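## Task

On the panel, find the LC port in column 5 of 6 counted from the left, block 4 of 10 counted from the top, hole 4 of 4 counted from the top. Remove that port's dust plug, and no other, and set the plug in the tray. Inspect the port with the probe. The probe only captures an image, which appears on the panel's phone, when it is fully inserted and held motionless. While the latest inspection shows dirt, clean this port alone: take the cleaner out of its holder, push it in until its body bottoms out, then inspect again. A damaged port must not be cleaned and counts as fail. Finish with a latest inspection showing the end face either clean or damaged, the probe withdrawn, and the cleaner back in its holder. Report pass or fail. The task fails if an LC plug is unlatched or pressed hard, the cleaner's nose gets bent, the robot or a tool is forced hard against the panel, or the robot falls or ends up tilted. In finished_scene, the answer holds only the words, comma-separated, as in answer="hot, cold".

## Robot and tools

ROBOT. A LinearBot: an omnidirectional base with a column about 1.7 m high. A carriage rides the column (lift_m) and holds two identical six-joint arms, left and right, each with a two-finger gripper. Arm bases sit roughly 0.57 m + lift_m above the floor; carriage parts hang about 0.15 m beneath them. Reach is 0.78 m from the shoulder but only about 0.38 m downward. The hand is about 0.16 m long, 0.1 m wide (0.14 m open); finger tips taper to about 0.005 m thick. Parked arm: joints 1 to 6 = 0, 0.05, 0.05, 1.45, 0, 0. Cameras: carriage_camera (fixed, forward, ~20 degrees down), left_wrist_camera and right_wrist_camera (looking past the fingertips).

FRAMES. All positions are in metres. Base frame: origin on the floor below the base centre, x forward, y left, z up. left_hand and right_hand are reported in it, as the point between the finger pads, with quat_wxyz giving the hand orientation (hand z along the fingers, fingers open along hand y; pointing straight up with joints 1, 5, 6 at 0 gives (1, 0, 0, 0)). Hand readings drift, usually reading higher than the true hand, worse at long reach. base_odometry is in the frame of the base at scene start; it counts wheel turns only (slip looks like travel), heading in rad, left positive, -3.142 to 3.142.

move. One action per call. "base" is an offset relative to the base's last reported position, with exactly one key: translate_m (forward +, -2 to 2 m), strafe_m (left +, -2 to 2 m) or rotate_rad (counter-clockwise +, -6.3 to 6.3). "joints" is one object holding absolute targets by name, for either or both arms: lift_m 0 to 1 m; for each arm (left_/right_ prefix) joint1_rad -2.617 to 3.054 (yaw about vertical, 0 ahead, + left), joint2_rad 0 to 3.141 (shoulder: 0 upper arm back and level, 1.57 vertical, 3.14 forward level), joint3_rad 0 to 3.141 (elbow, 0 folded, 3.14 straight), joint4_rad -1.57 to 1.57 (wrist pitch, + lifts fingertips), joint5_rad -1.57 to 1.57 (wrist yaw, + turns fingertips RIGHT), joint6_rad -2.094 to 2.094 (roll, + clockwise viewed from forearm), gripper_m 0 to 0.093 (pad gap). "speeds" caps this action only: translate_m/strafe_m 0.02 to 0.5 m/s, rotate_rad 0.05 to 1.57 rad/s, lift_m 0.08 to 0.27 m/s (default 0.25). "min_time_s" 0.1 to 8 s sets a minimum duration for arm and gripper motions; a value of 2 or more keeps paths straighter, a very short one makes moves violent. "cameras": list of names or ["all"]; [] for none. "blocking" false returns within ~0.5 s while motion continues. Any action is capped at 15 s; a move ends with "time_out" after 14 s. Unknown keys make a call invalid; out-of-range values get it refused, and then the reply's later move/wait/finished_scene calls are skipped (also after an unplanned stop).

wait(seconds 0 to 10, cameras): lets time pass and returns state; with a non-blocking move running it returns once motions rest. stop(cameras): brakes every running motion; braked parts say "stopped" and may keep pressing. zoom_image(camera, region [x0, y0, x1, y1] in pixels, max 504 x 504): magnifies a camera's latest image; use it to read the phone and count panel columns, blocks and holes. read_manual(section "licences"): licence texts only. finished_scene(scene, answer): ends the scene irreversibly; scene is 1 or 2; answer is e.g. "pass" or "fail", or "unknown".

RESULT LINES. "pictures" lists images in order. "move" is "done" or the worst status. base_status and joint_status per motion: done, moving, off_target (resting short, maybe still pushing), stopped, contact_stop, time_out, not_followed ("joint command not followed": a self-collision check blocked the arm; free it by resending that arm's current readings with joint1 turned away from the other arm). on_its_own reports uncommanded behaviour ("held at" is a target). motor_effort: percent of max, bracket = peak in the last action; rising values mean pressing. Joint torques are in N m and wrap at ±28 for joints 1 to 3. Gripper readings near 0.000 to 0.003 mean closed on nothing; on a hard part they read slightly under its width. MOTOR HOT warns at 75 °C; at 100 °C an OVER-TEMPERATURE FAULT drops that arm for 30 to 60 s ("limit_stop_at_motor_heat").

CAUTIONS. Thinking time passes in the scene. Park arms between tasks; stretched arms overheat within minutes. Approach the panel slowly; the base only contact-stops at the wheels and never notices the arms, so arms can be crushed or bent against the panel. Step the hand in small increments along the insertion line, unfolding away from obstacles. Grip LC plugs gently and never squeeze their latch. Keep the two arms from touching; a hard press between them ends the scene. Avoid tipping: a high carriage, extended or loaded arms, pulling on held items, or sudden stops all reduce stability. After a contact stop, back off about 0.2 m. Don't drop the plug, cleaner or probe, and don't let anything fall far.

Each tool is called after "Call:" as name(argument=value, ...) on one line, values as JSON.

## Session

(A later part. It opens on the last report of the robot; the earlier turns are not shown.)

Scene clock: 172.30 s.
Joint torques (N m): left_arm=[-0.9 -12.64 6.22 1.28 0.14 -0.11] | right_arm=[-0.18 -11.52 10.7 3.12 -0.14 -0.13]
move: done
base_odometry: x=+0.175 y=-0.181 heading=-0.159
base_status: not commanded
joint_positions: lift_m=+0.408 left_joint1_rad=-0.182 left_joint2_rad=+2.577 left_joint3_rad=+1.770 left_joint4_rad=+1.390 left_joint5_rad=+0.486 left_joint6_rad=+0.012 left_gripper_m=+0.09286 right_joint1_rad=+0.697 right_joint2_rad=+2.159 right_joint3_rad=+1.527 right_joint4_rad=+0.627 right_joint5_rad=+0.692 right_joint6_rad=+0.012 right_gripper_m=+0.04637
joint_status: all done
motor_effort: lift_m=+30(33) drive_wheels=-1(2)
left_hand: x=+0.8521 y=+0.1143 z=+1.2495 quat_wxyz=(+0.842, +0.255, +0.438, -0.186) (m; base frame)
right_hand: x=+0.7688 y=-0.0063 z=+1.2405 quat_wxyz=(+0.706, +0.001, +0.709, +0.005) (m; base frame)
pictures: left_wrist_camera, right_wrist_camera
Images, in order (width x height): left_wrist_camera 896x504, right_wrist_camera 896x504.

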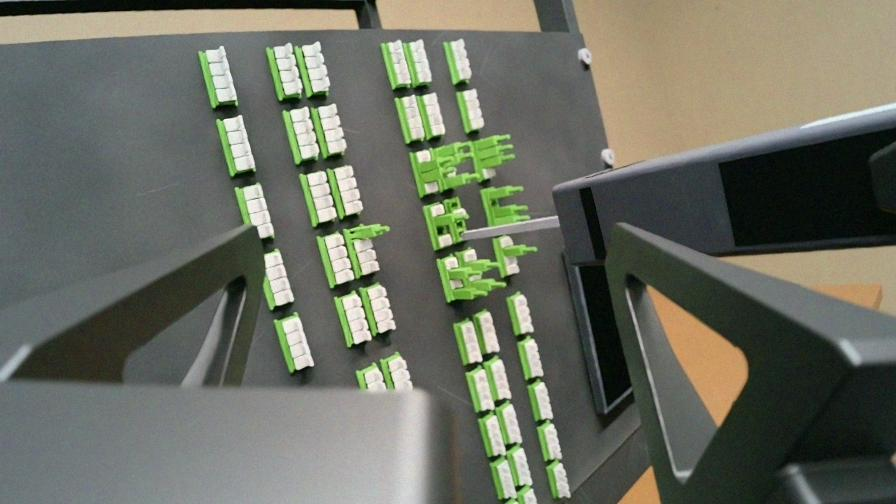

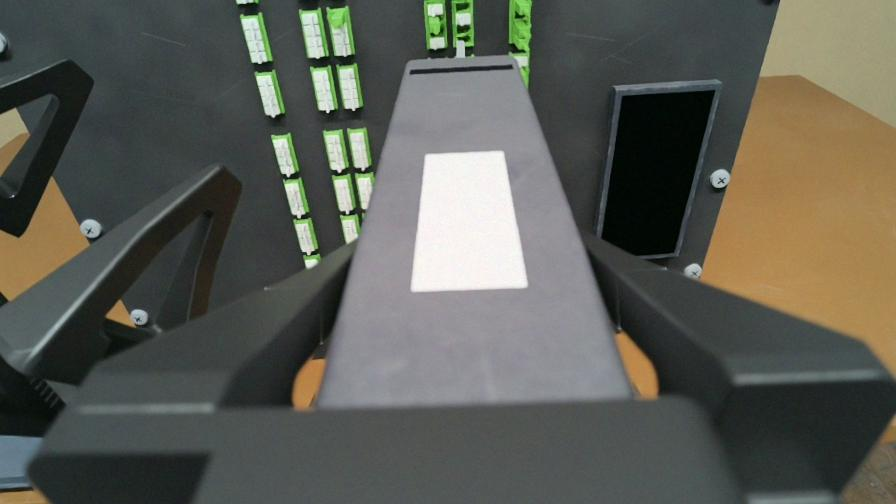

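Call:
move(joints={"lift_m":0.4092,"right_joint1_rad":0.6878}, speeds={"lift_m":0.08}, cameras=["left_wrist_camera","right_wrist_camera"])

Call:
zoom_image(camera="left_wrist_camera", region=[440, 205, 480, 255])

Call:
zoom_image(camera="right_wrist_camera", region=[440, 10, 480, 60])

Scene clock: 173.50 s.
Joint torques (N m): left_arm=[-0.92 -12.63 6.2 1.29 0.14 -0.11] | right_arm=[-0.25 -11.56 10.73 3.16 -0.15 -0.15]
move: done
base_odometry: x=+0.175 y=-0.181 heading=-0.159
base_status: not commanded
joint_positions: lift_m=+0.409 left_joint1_rad=-0.182 left_joint2_rad=+2.577 left_joint3_rad=+1.770 left_joint4_rad=+1.390 left_joint5_rad=+0.486 left_joint6_rad=+0.012 left_gripper_m=+0.09286 right_joint1_rad=+0.694 right_joint2_rad=+2.159 right_joint3_rad=+1.527 right_joint4_rad=+0.626 right_joint5_rad=+0.692 right_joint6_rad=+0.012 right_gripper_m=+0.04637
joint_status: all done
motor_effort: lift_m=+31(32) drive_wheels=-1(2)
left_hand: x=+0.8521 y=+0.1143 z=+1.2501 quat_wxyz=(+0.842, +0.255, +0.438, -0.186) (m; base frame)
right_hand: x=+0.7697 y=-0.0079 z=+1.2407 quat_wxyz=(+0.705, +0.002, +0.709, +0.004) (m; base frame)
pictures: left_wrist_camera, right_wrist_camera
Images, in order (width x height): left_wrist_camera 896x504, right_wrist_camera 896x504.

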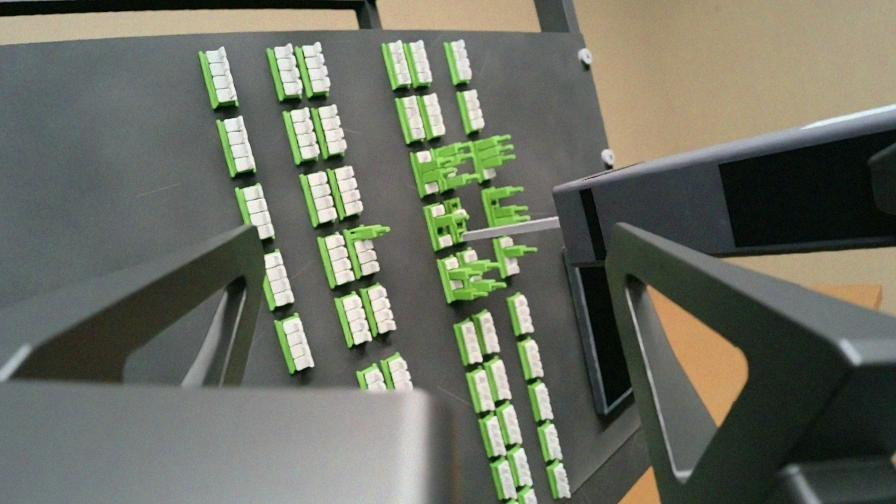

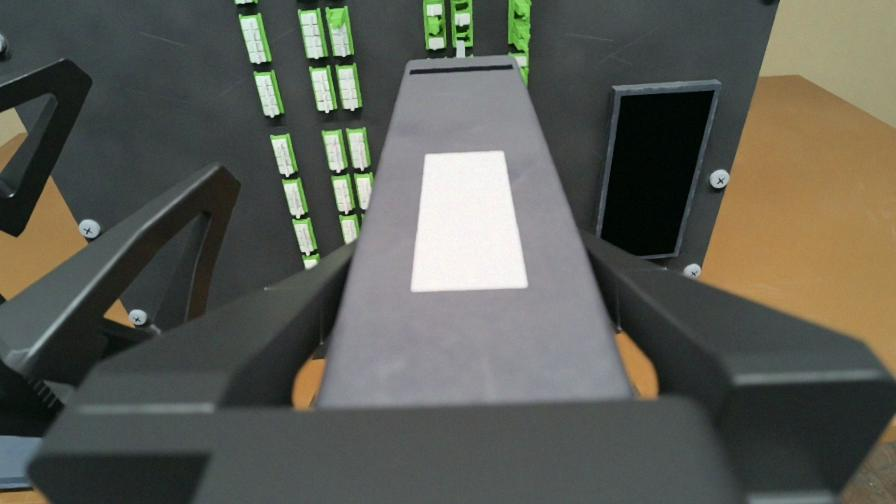

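Scaled by 10.080 from the camera's 896x504 image, which has a finer 1280x720 frame.

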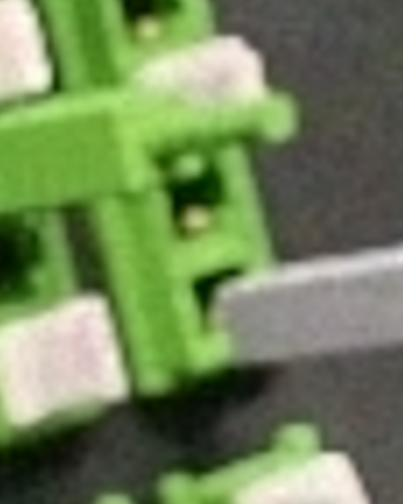

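Scaled by 10.080 from the camera's 896x504 image, which has a finer 1280x720 frame.

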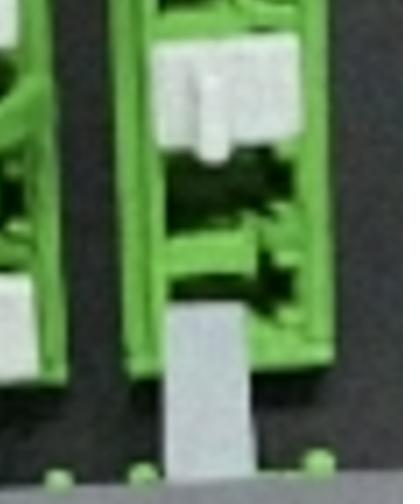

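Call:
move(joints={"lift_m":0.4097,"right_joint1_rad":0.6766,"right_joint2_rad":2.194,"right_joint3_rad":1.611,"right_joint4_rad":0.675,"right_joint5_rad":0.6742}, speeds={"lift_m":0.08}, min_time_s=2, cameras=["left_wrist_camera","right_wrist_camera"])

Call:
zoom_image(camera="left_wrist_camera", region=[440, 205, 480, 255])

Call:
zoom_image(camera="right_wrist_camera", region=[440, 10, 480, 60])

Scene clock: 176.63 s.
Joint torques (N m): left_arm=[-0.91 -12.64 6.22 1.28 0.14 -0.11] | right_arm=[-1.31 -10.58 11.78 3.12 -0.35 -0.15]
move: off_target
base_odometry: x=+0.175 y=-0.181 heading=-0.159
base_status: not commanded
joint_positions: lift_m=+0.409 left_joint1_rad=-0.182 left_joint2_rad=+2.577 left_joint3_rad=+1.770 left_joint4_rad=+1.390 left_joint5_rad=+0.486 left_joint6_rad=+0.012 left_gripper_m=+0.09286 right_joint1_rad=+0.693 right_joint2_rad=+2.175 right_joint3_rad=+1.551 right_joint4_rad=+0.625 right_joint5_rad=+0.696 right_joint6_rad=+0.012 right_gripper_m=+0.04637
joint_status: right_joint3_rad off_target (ended at +1.551, target +1.611); right_joint4_rad off_target (ended at +0.625, target +0.675); the others done
motor_effort: lift_m=+31(32) drive_wheels=-1(2)
left_hand: x=+0.8521 y=+0.1143 z=+1.2506 quat_wxyz=(+0.842, +0.255, +0.438, -0.186) (m; base frame)
right_hand: x=+0.7731 y=-0.0063 z=+1.2425 quat_wxyz=(+0.707, +0.006, +0.707, +0.004) (m; base frame)
pictures: left_wrist_camera, right_wrist_camera
Images, in order (width x height): left_wrist_camera 896x504, right_wrist_camera 896x504.

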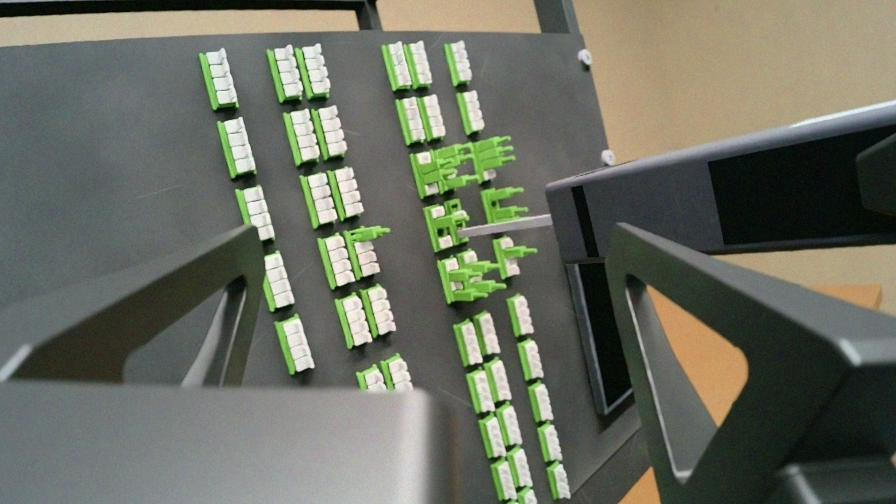

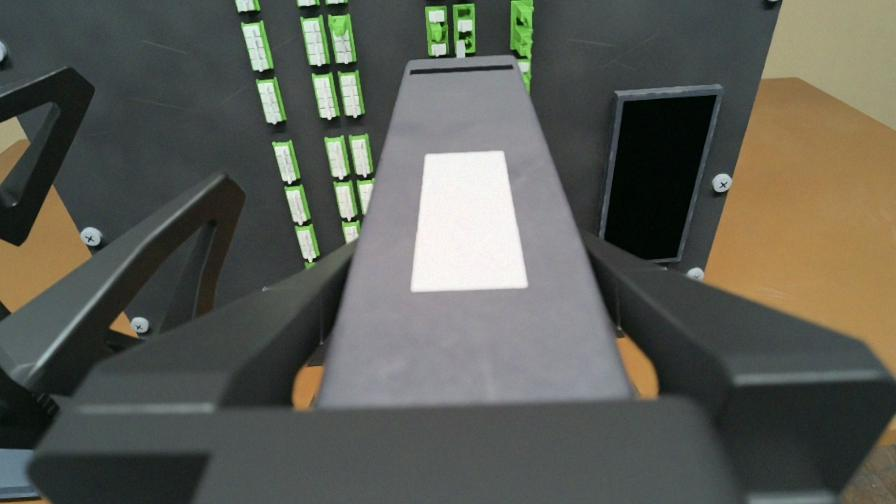

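Scaled by 10.080 from the camera's 896x504 image, which has a finer 1280x720 frame.

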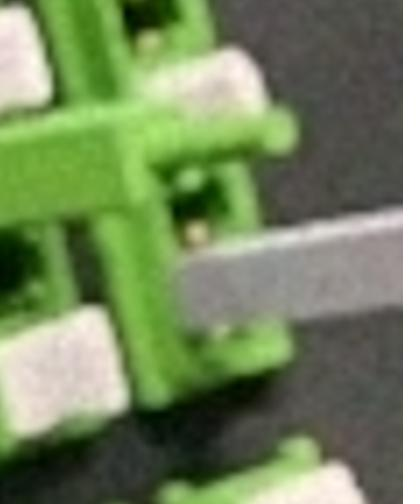

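Scaled by 10.080 from the camera's 896x504 image, which has a finer 1280x720 frame.

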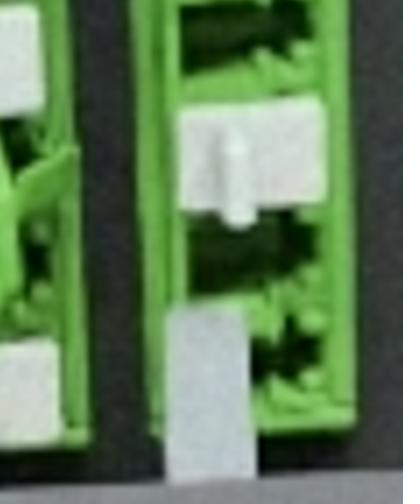

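Call:
move(base={"translate_m": -0.012}, speeds={"translate_m":0.03}, cameras=["left_wrist_camera","right_wrist_camera"])

Call:
zoom_image(camera="left_wrist_camera", region=[430, 200, 480, 250])

Call:
zoom_image(camera="right_wrist_camera", region=[440, 10, 480, 60])

Scene clock: 178.20 s.
Joint torques (N m): left_arm=[-0.81 -12.64 6.22 1.27 0.14 -0.11] | right_arm=[-0.01 -11.43 10.96 3.12 -0.17 -0.13]
move: done
base_odometry: x=+0.163 y=-0.179 heading=-0.159
base_status: done
joint_positions: lift_m=+0.409 left_joint1_rad=-0.183 left_joint2_rad=+2.577 left_joint3_rad=+1.770 left_joint4_rad=+1.390 left_joint5_rad=+0.486 left_joint6_rad=+0.012 left_gripper_m=+0.09286 right_joint1_rad=+0.681 right_joint2_rad=+2.184 right_joint3_rad=+1.560 right_joint4_rad=+0.624 right_joint5_rad=+0.680 right_joint6_rad=+0.012 right_gripper_m=+0.04637
joint_status: not commanded
motor_effort: lift_m=+31(31) drive_wheels=+2(7)
left_hand: x=+0.8517 y=+0.1133 z=+1.2506 quat_wxyz=(+0.842, +0.256, +0.437, -0.187) (m; base frame)
right_hand: x=+0.7784 y=-0.0090 z=+1.2408 quat_wxyz=(+0.707, +0.004, +0.707, +0.004) (m; base frame)
pictures: left_wrist_camera, right_wrist_camera
Images, in order (width x height): left_wrist_camera 896x504, right_wrist_camera 896x504.

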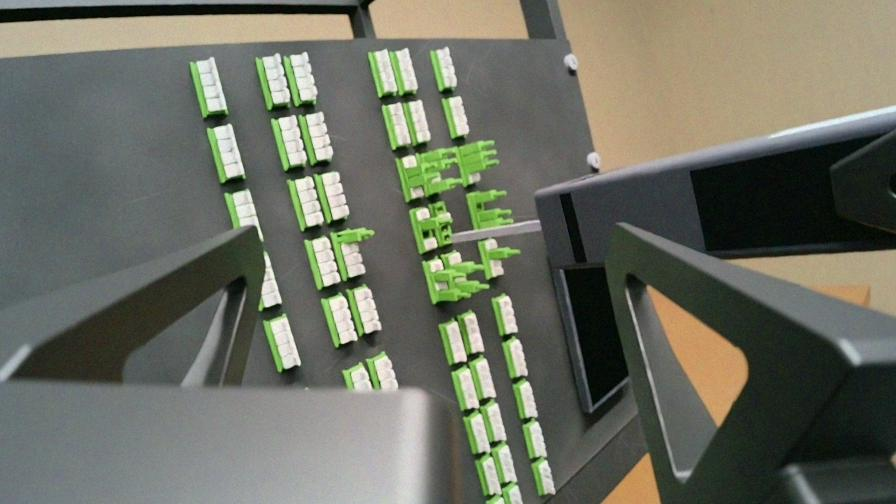

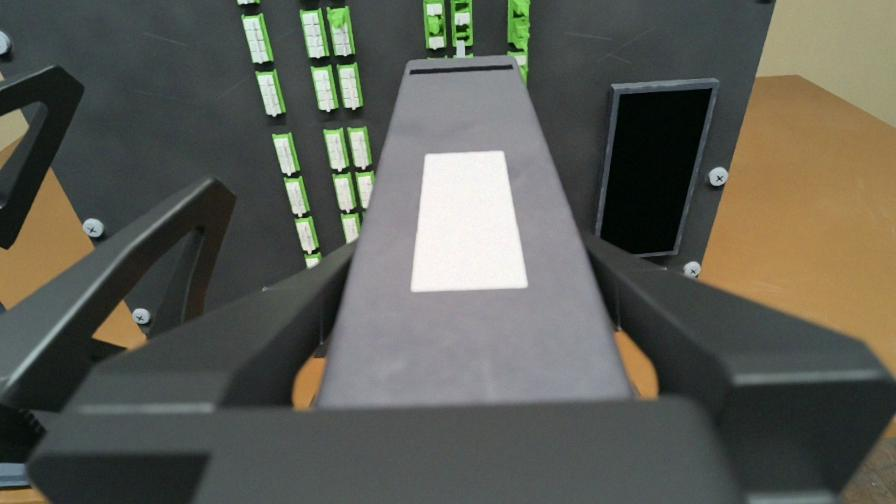

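Scaled by 10.080 from the camera's 896x504 image, which has a finer 1280x720 frame.

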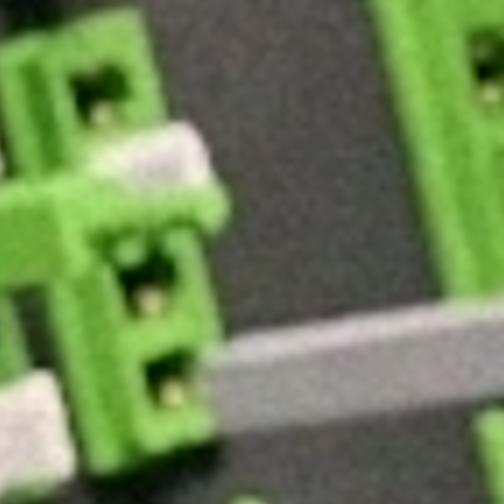

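Scaled by 10.080 from the camera's 896x504 image, which has a finer 1280x720 frame.

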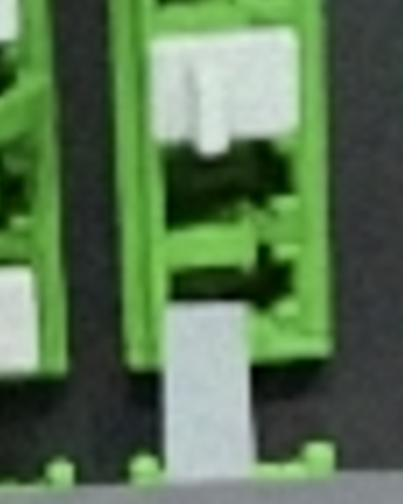

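Call:
move(base={"translate_m": -0.015}, speeds={"translate_m":0.03}, cameras=["left_wrist_camera","right_wrist_camera"])

Call:
zoom_image(camera="left_wrist_camera", region=[420, 200, 480, 260])

Call:
zoom_image(camera="right_wrist_camera", region=[440, 10, 480, 60])

Scene clock: 180.23 s.
Joint torques (N m): left_arm=[-0.79 -12.63 6.23 1.26 0.15 -0.11] | right_arm=[-0.03 -11.55 10.91 3.16 -0.07 -0.15]
move: done
base_odometry: x=+0.148 y=-0.176 heading=-0.158
base_status: done
joint_positions: lift_m=+0.409 left_joint1_rad=-0.183 left_joint2_rad=+2.577 left_joint3_rad=+1.770 left_joint4_rad=+1.391 left_joint5_rad=+0.486 left_joint6_rad=+0.012 left_gripper_m=+0.09286 right_joint1_rad=+0.679 right_joint2_rad=+2.185 right_joint3_rad=+1.563 right_joint4_rad=+0.621 right_joint5_rad=+0.676 right_joint6_rad=+0.012 right_gripper_m=+0.04637
joint_status: not commanded
motor_effort: lift_m=+31(31) drive_wheels=-1(9)
left_hand: x=+0.8516 y=+0.1133 z=+1.2508 quat_wxyz=(+0.842, +0.256, +0.437, -0.187) (m; base frame)
right_hand: x=+0.7789 y=-0.0087 z=+1.2409 quat_wxyz=(+0.707, +0.003, +0.708, +0.005) (m; base frame)
pictures: left_wrist_camera, right_wrist_camera
Images, in order (width x height): left_wrist_camera 896x504, right_wrist_camera 896x504.

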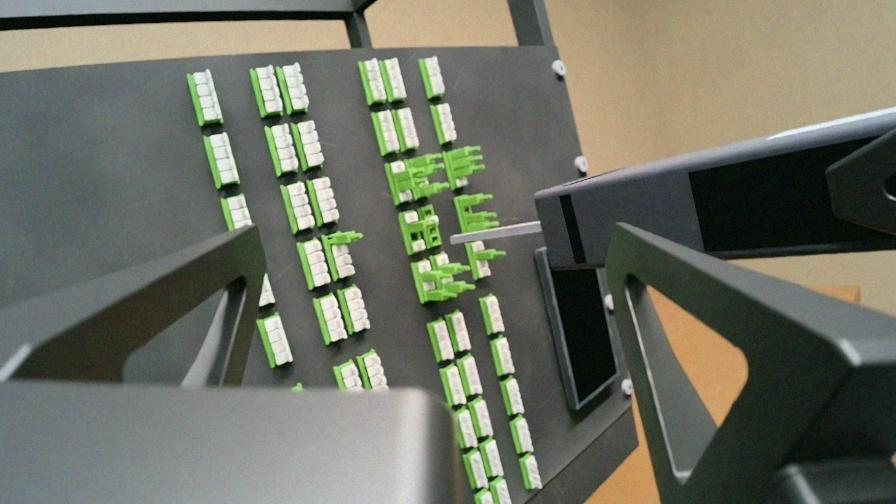

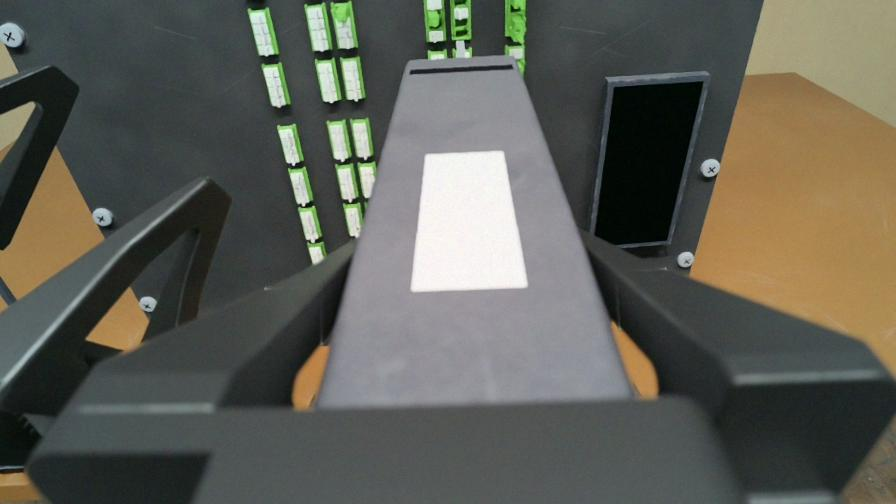

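Scaled by 8.400 from the camera's 896x504 image, which has a finer 1280x720 frame.

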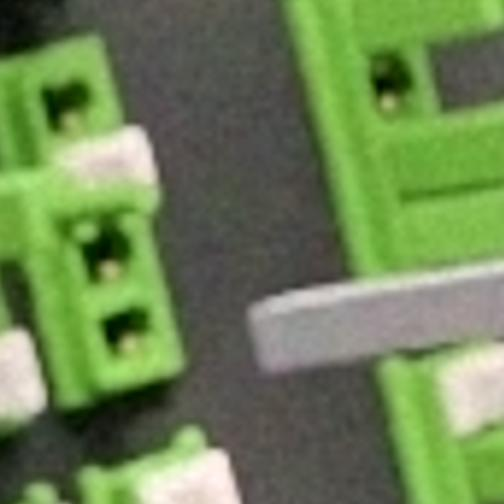

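Scaled by 10.080 from the camera's 896x504 image, which has a finer 1280x720 frame.

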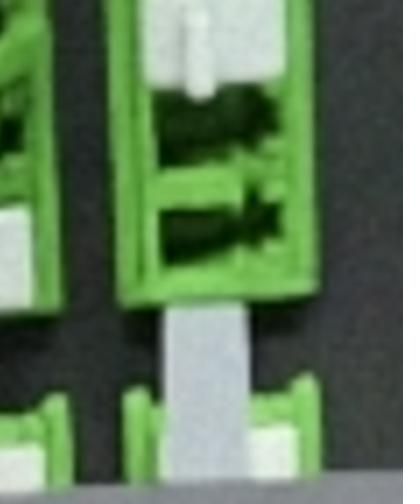

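Call:
move(joints={"lift_m":0.411,"right_joint1_rad":0.674}, speeds={"lift_m":0.08}, cameras=[])

Call:
move(base={"translate_m": 0.015}, speeds={"translate_m":0.03}, cameras=["left_wrist_camera","right_wrist_camera"])

Call:
zoom_image(camera="left_wrist_camera", region=[430, 210, 480, 260])

Call:
zoom_image(camera="right_wrist_camera", region=[440, 10, 480, 60])

Scene clock: 181.80 s.
Joint torques (N m): left_arm=[-0.79 -12.67 6.22 1.28 0.14 -0.11] | right_arm=[-0.31 -11.73 10.76 3.23 -0.11 -0.15]
move: done
base_odometry: x=+0.148 y=-0.176 heading=-0.158
base_status: not commanded
joint_positions: lift_m=+0.411 left_joint1_rad=-0.183 left_joint2_rad=+2.577 left_joint3_rad=+1.770 left_joint4_rad=+1.391 left_joint5_rad=+0.486 left_joint6_rad=+0.012 left_gripper_m=+0.09286 right_joint1_rad=+0.679 right_joint2_rad=+2.186 right_joint3_rad=+1.563 right_joint4_rad=+0.619 right_joint5_rad=+0.676 right_joint6_rad=+0.012 right_gripper_m=+0.04637
joint_status: all done
motor_effort: lift_m=+30(35) drive_wheels=+2(2)
left_hand: x=+0.8517 y=+0.1133 z=+1.2519 quat_wxyz=(+0.842, +0.256, +0.437, -0.187) (m; base frame)
right_hand: x=+0.7791 y=-0.0087 z=+1.2412 quat_wxyz=(+0.706, +0.002, +0.708, +0.004) (m; base frame)
pictures: none
No camera images: "cameras" was empty.

Scene clock: 182.83 s.
Joint torques (N m): left_arm=[-0.77 -12.7 6.22 1.25 0.14 -0.11] | right_arm=[-0.05 -11.77 10.93 3.22 -0.04 -0.13]
move: done
base_odometry: x=+0.163 y=-0.178 heading=-0.158
base_status: done
joint_positions: lift_m=+0.411 left_joint1_rad=-0.183 left_joint2_rad=+2.577 left_joint3_rad=+1.770 left_joint4_rad=+1.391 left_joint5_rad=+0.486 left_joint6_rad=+0.012 left_gripper_m=+0.09286 right_joint1_rad=+0.676 right_joint2_rad=+2.186 right_joint3_rad=+1.563 right_joint4_rad=+0.618 right_joint5_rad=+0.674 right_joint6_rad=+0.012 right_gripper_m=+0.04637
joint_status: not commanded
motor_effort: lift_m=+30(30) drive_wheels=+1(8)
left_hand: x=+0.8517 y=+0.1133 z=+1.2519 quat_wxyz=(+0.842, +0.256, +0.437, -0.187) (m; base frame)
right_hand: x=+0.7800 y=-0.0099 z=+1.2406 quat_wxyz=(+0.706, +0.002, +0.709, +0.004) (m; base frame)
pictures: left_wrist_camera, right_wrist_camera
Images, in order (width x height): left_wrist_camera 896x504, right_wrist_camera 896x504.

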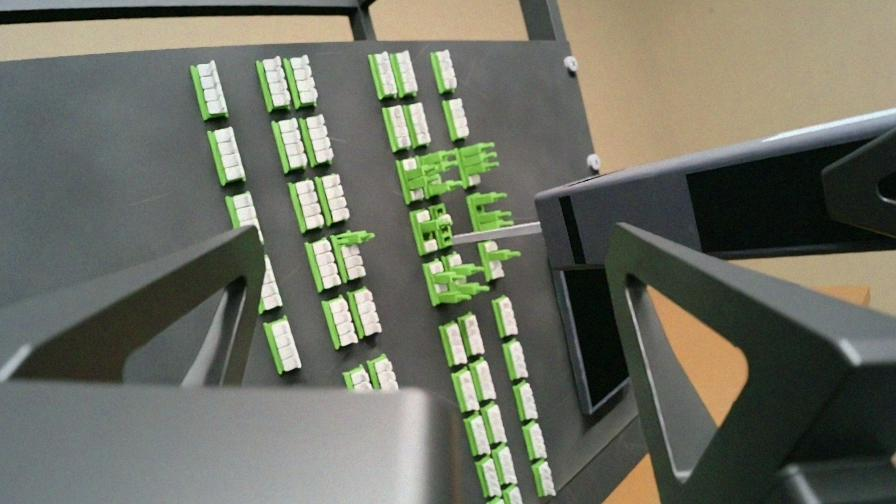

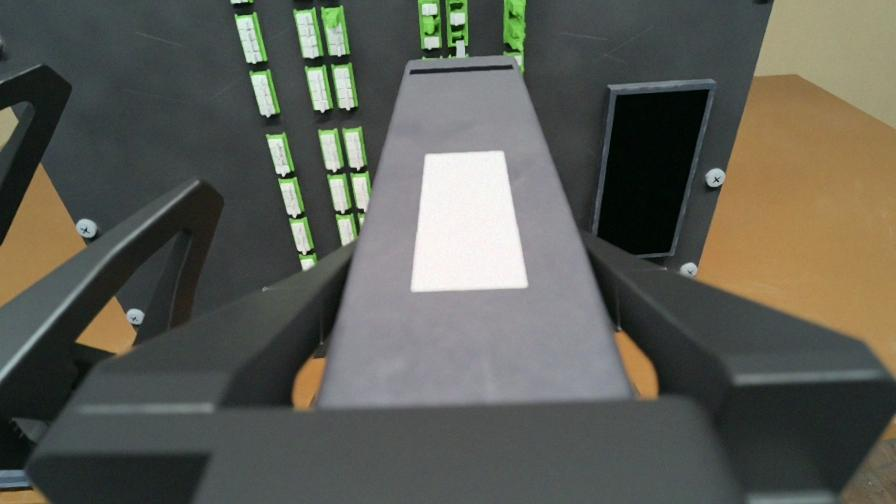

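Scaled by 10.080 from the camera's 896x504 image, which has a finer 1280x720 frame.

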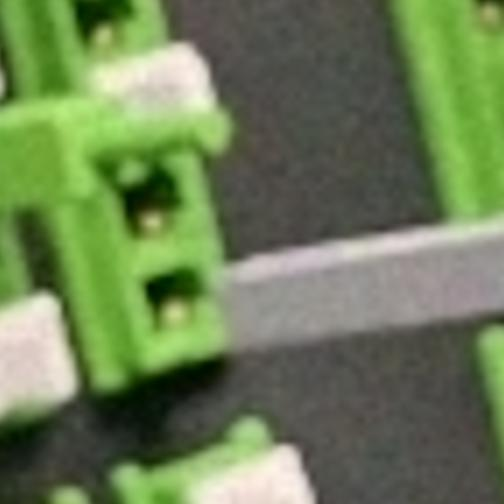

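Scaled by 10.080 from the camera's 896x504 image, which has a finer 1280x720 frame.

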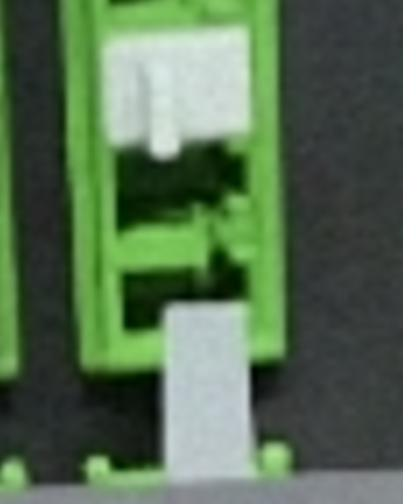

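Call:
move(joints={"lift_m":0.4117,"right_joint5_rad":0.6675}, speeds={"lift_m":0.08}, cameras=["left_wrist_camera","right_wrist_camera"])

Call:
zoom_image(camera="left_wrist_camera", region=[430, 210, 480, 260])

Call:
zoom_image(camera="right_wrist_camera", region=[440, 10, 480, 60])

Scene clock: 184.33 s.
Joint torques (N m): left_arm=[-0.79 -12.7 6.17 1.28 0.14 -0.11] | right_arm=[0.14 -11.75 10.92 3.23 -0.14 -0.13]
move: done
base_odometry: x=+0.163 y=-0.178 heading=-0.158
base_status: not commanded
joint_positions: lift_m=+0.411 left_joint1_rad=-0.183 left_joint2_rad=+2.577 left_joint3_rad=+1.770 left_joint4_rad=+1.391 left_joint5_rad=+0.486 left_joint6_rad=+0.012 left_gripper_m=+0.09286 right_joint1_rad=+0.676 right_joint2_rad=+2.186 right_joint3_rad=+1.563 right_joint4_rad=+0.617 right_joint5_rad=+0.674 right_joint6_rad=+0.012 right_gripper_m=+0.04637
joint_status: all done
motor_effort: lift_m=+30(32) drive_wheels=+1(1)
left_hand: x=+0.8517 y=+0.1133 z=+1.2526 quat_wxyz=(+0.842, +0.256, +0.437, -0.187) (m; base frame)
right_hand: x=+0.7800 y=-0.0099 z=+1.2411 quat_wxyz=(+0.705, +0.002, +0.709, +0.004) (m; base frame)
pictures: left_wrist_camera, right_wrist_camera
Images, in order (width x height): left_wrist_camera 896x504, right_wrist_camera 896x504.

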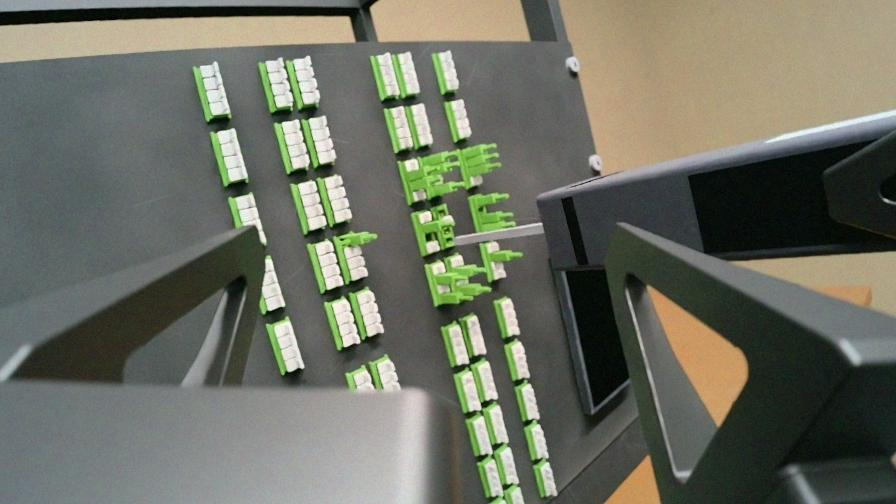

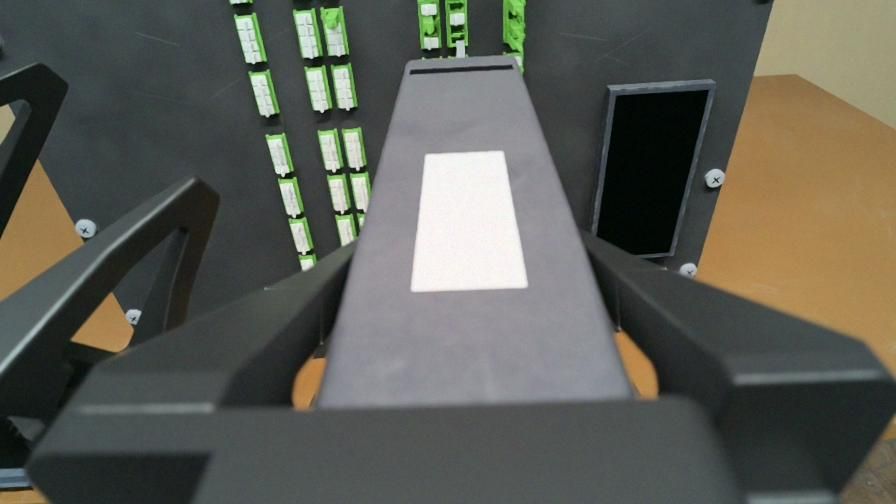

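Scaled by 10.080 from the camera's 896x504 image, which has a finer 1280x720 frame.

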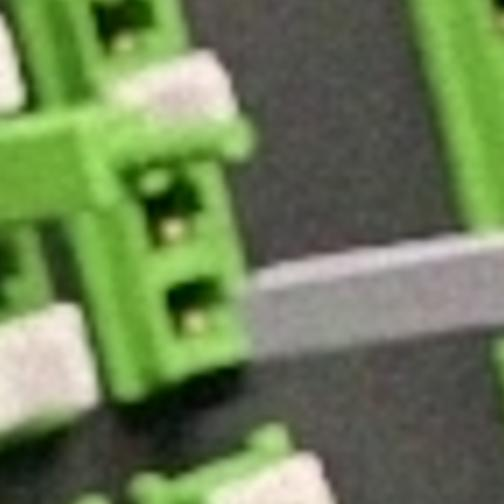

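Scaled by 10.080 from the camera's 896x504 image, which has a finer 1280x720 frame.

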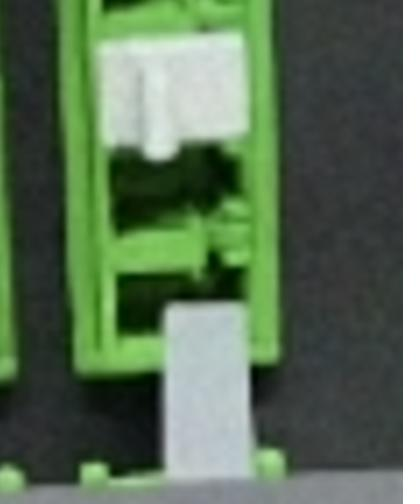

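Call:
move(joints={"right_joint5_rad":0.6605}, cameras=["left_wrist_camera","right_wrist_camera"])

Call:
zoom_image(camera="left_wrist_camera", region=[430, 210, 480, 260])

Call:
zoom_image(camera="right_wrist_camera", region=[440, 10, 480, 60])

Scene clock: 195.60 s.
Joint torques (N m): left_arm=[-0.8 -12.7 6.22 1.26 0.14 -0.11] | right_arm=[0.09 -11.78 10.91 3.23 -0.14 -0.14]
move: done
base_odometry: x=+0.163 y=-0.178 heading=-0.158
base_status: not commanded
joint_positions: lift_m=+0.411 left_joint1_rad=-0.183 left_joint2_rad=+2.577 left_joint3_rad=+1.770 left_joint4_rad=+1.391 left_joint5_rad=+0.486 left_joint6_rad=+0.012 left_gripper_m=+0.09286 right_joint1_rad=+0.676 right_joint2_rad=+2.186 right_joint3_rad=+1.563 right_joint4_rad=+0.617 right_joint5_rad=+0.669 right_joint6_rad=+0.012 right_gripper_m=+0.04637
joint_status: all done
motor_effort: lift_m=+30(31) drive_wheels=+1(1)
left_hand: x=+0.8517 y=+0.1133 z=+1.2526 quat_wxyz=(+0.842, +0.256, +0.437, -0.187) (m; base frame)
right_hand: x=+0.7800 y=-0.0089 z=+1.2411 quat_wxyz=(+0.705, +0.000, +0.709, +0.006) (m; base frame)
pictures: left_wrist_camera, right_wrist_camera
Images, in order (width x height): left_wrist_camera 896x504, right_wrist_camera 896x504.

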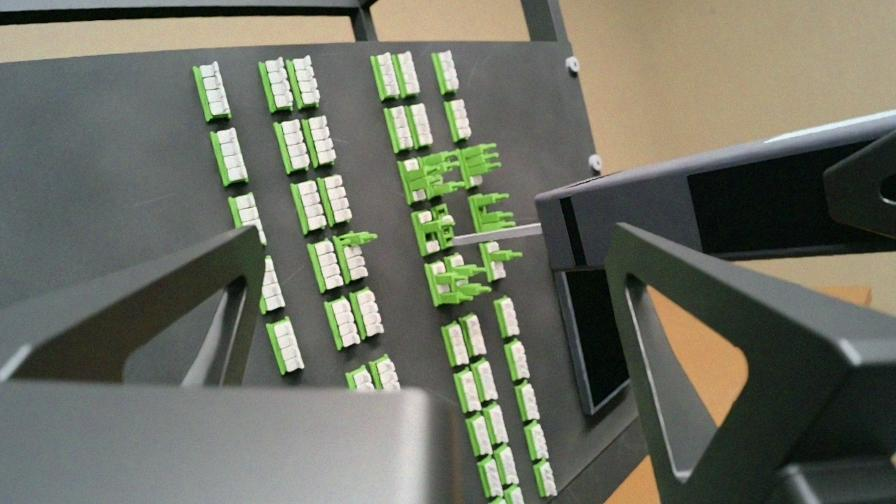

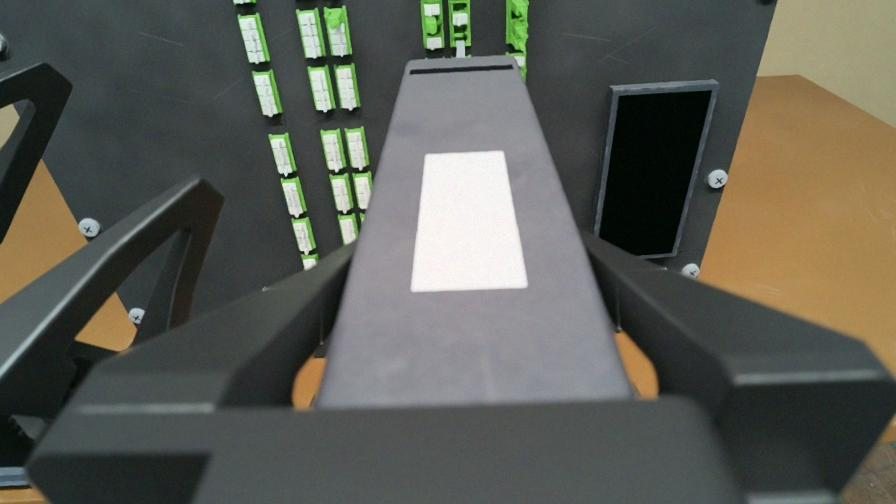

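Scaled by 10.080 from the camera's 896x504 image, which has a finer 1280x720 frame.

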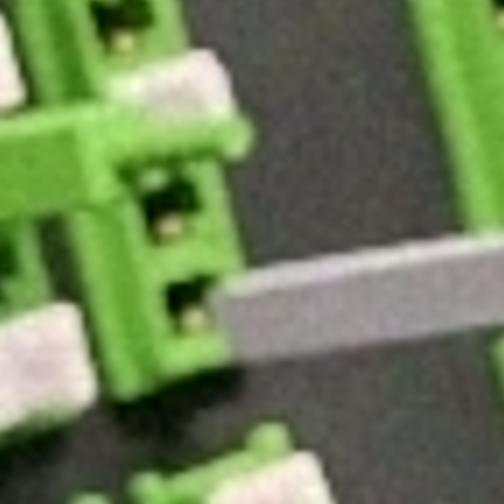

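Scaled by 10.080 from the camera's 896x504 image, which has a finer 1280x720 frame.

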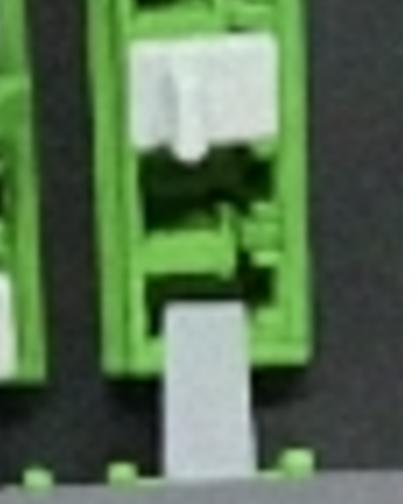

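Call:
move(joints={"right_joint5_rad":0.6588,"lift_m":0.412}, speeds={"lift_m":0.08}, cameras=[])

Call:
move(base={"translate_m": 0.007}, speeds={"translate_m":0.02}, cameras=["left_wrist_camera","right_wrist_camera"])

Call:
zoom_image(camera="left_wrist_camera", region=[430, 210, 480, 260])

Call:
zoom_image(camera="right_wrist_camera", region=[440, 10, 480, 60])

Scene clock: 196.63 s.
Joint torques (N m): left_arm=[-0.79 -12.7 6.22 1.26 0.14 -0.11] | right_arm=[0.09 -11.81 10.84 3.23 -0.15 -0.14]
move: done
base_odometry: x=+0.163 y=-0.178 heading=-0.158
base_status: not commanded
joint_positions: lift_m=+0.412 left_joint1_rad=-0.183 left_joint2_rad=+2.577 left_joint3_rad=+1.770 left_joint4_rad=+1.391 left_joint5_rad=+0.486 left_joint6_rad=+0.012 left_gripper_m=+0.09286 right_joint1_rad=+0.676 right_joint2_rad=+2.186 right_joint3_rad=+1.563 right_joint4_rad=+0.617 right_joint5_rad=+0.667 right_joint6_rad=+0.012 right_gripper_m=+0.04637
joint_status: all done
motor_effort: lift_m=+31(32) drive_wheels=+1(1)
left_hand: x=+0.8517 y=+0.1133 z=+1.2528 quat_wxyz=(+0.842, +0.256, +0.437, -0.187) (m; base frame)
right_hand: x=+0.7800 y=-0.0086 z=+1.2414 quat_wxyz=(+0.705, -0.001, +0.709, +0.006) (m; base frame)
pictures: none
No camera images: "cameras" was empty.

Scene clock: 197.37 s.
Joint torques (N m): left_arm=[-0.77 -12.66 6.27 1.25 0.14 -0.11] | right_arm=[-0.46 -11.86 11.08 3.26 -0.1 -0.15]
move: done
base_odometry: x=+0.170 y=-0.180 heading=-0.158
base_status: done
joint_positions: lift_m=+0.412 left_joint1_rad=-0.183 left_joint2_rad=+2.577 left_joint3_rad=+1.770 left_joint4_rad=+1.391 left_joint5_rad=+0.486 left_joint6_rad=+0.012 left_gripper_m=+0.09286 right_joint1_rad=+0.680 right_joint2_rad=+2.186 right_joint3_rad=+1.563 right_joint4_rad=+0.616 right_joint5_rad=+0.666 right_joint6_rad=+0.012 right_gripper_m=+0.04637
joint_status: not commanded
motor_effort: lift_m=+31(31) drive_wheels=+0(7)
left_hand: x=+0.8517 y=+0.1133 z=+1.2528 quat_wxyz=(+0.842, +0.256, +0.437, -0.187) (m; base frame)
right_hand: x=+0.7789 y=-0.0064 z=+1.2411 quat_wxyz=(+0.705, -0.003, +0.709, +0.008) (m; base frame)
pictures: left_wrist_camera, right_wrist_camera
Images, in order (width x height): left_wrist_camera 896x504, right_wrist_camera 896x504.

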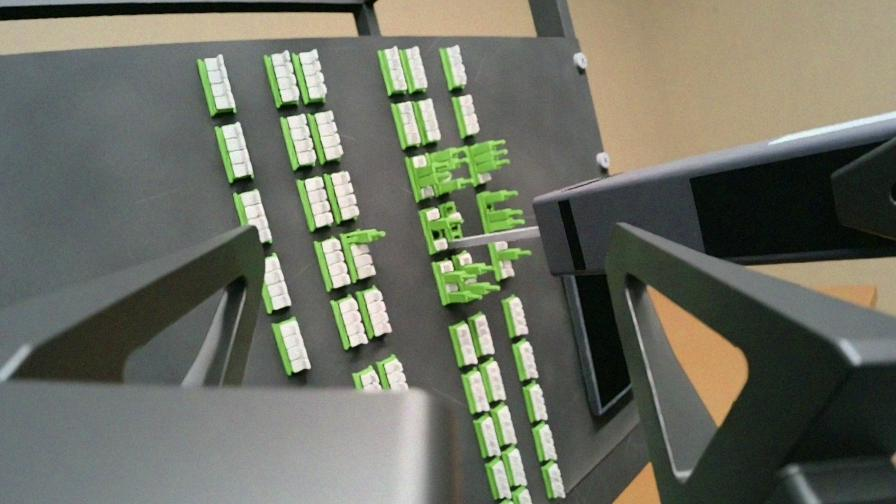

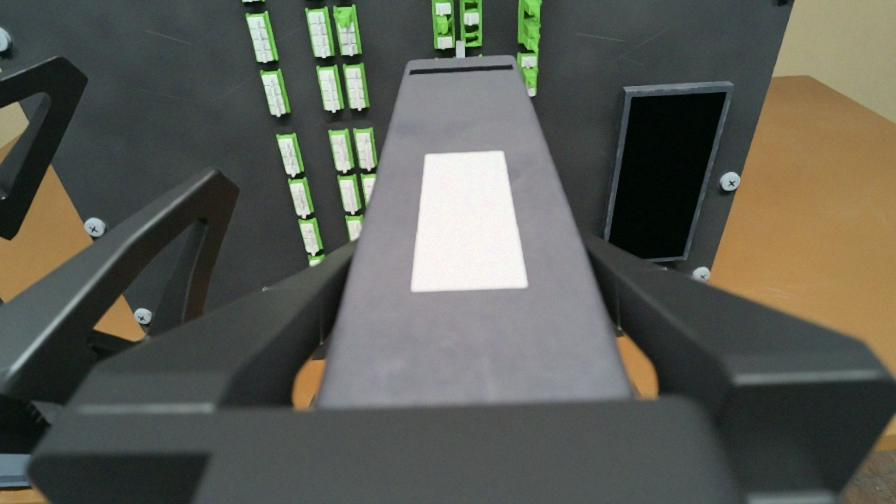

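Scaled by 10.080 from the camera's 896x504 image, which has a finer 1280x720 frame.

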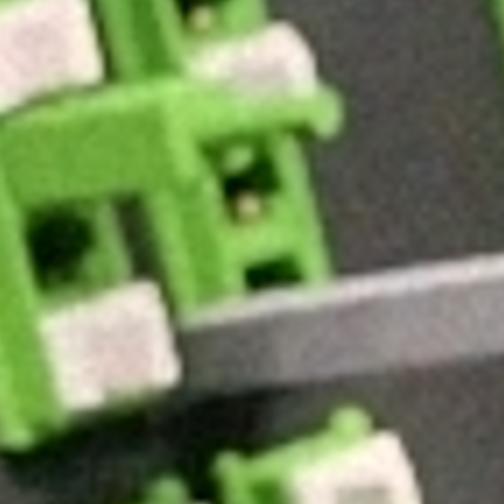

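Scaled by 10.080 from the camera's 896x504 image, which has a finer 1280x720 frame.

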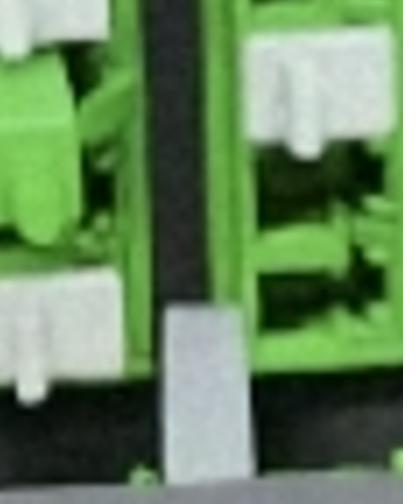

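Call:
move(base={"translate_m": -0.03}, speeds={"translate_m":0.04}, cameras=[])

Call:
move(joints={"right_joint1_rad":0.700,"right_joint2_rad":2.13,"right_joint3_rad":1.50,"right_joint4_rad":0.70,"right_joint5_rad":0.700}, min_time_s=1.5, cameras=["left_wrist_camera","right_wrist_camera"])

Scene clock: 199.57 s.
Joint torques (N m): left_arm=[-0.79 -12.68 6.22 1.27 0.14 -0.11] | right_arm=[-0.05 -11.71 10.88 3.2 -0.08 -0.15]
move: done
base_odometry: x=+0.140 y=-0.175 heading=-0.158
base_status: done
joint_positions: lift_m=+0.412 left_joint1_rad=-0.183 left_joint2_rad=+2.577 left_joint3_rad=+1.770 left_joint4_rad=+1.391 left_joint5_rad=+0.486 left_joint6_rad=+0.012 left_gripper_m=+0.09286 right_joint1_rad=+0.678 right_joint2_rad=+2.186 right_joint3_rad=+1.563 right_joint4_rad=+0.616 right_joint5_rad=+0.658 right_joint6_rad=+0.012 right_gripper_m=+0.04637
joint_status: not commanded
motor_effort: lift_m=+31(31) drive_wheels=-1(8)
left_hand: x=+0.8517 y=+0.1133 z=+1.2528 quat_wxyz=(+0.842, +0.256, +0.437, -0.187) (m; base frame)
right_hand: x=+0.7794 y=-0.0061 z=+1.2411 quat_wxyz=(+0.705, -0.005, +0.709, +0.010) (m; base frame)
pictures: none
No camera images: "cameras" was empty.

Scene clock: 201.37 s.
Joint torques (N m): left_arm=[-0.79 -12.7 6.2 1.26 0.14 -0.12] | right_arm=[0.85 -17.62 6.71 3.38 0.07 -0.15]
move: off_target
base_odometry: x=+0.140 y=-0.175 heading=-0.158
base_status: not commanded
joint_positions: lift_m=+0.412 left_joint1_rad=-0.183 left_joint2_rad=+2.577 left_joint3_rad=+1.770 left_joint4_rad=+1.391 left_joint5_rad=+0.486 left_joint6_rad=+0.012 left_gripper_m=+0.09286 right_joint1_rad=+0.694 right_joint2_rad=+2.186 right_joint3_rad=+1.503 right_joint4_rad=+0.630 right_joint5_rad=+0.689 right_joint6_rad=+0.012 right_gripper_m=+0.04637
joint_status: right_joint4_rad off_target (ended at +0.630, target +0.700); the others done
motor_effort: lift_m=+31(31) drive_wheels=-1(1)
left_hand: x=+0.8517 y=+0.1133 z=+1.2528 quat_wxyz=(+0.842, +0.256, +0.437, -0.187) (m; base frame)
right_hand: x=+0.7698 y=-0.0067 z=+1.2181 quat_wxyz=(+0.693, -0.010, +0.721, -0.006) (m; base frame)
pictures: left_wrist_camera, right_wrist_camera
Images, in order (width x height): left_wrist_camera 896x504, right_wrist_camera 896x504.

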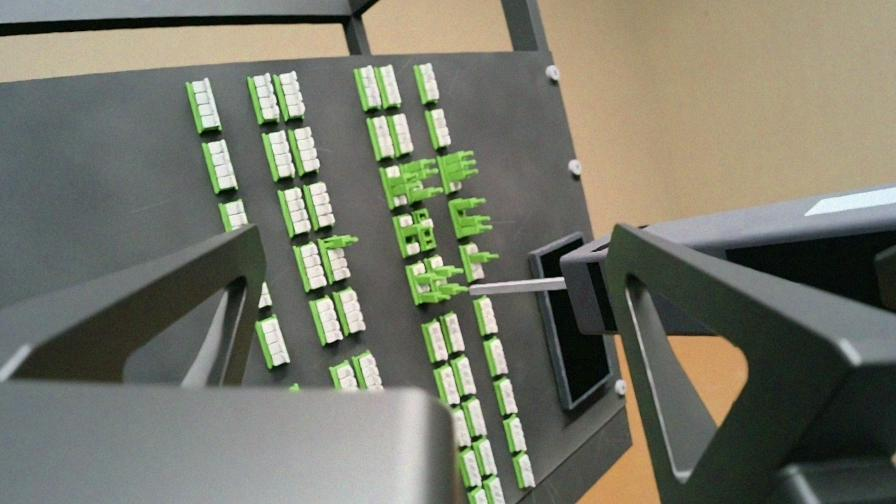

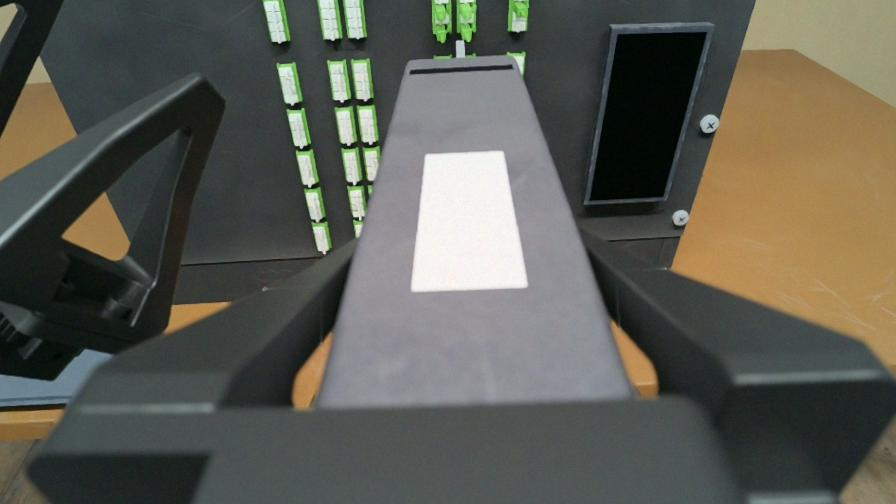

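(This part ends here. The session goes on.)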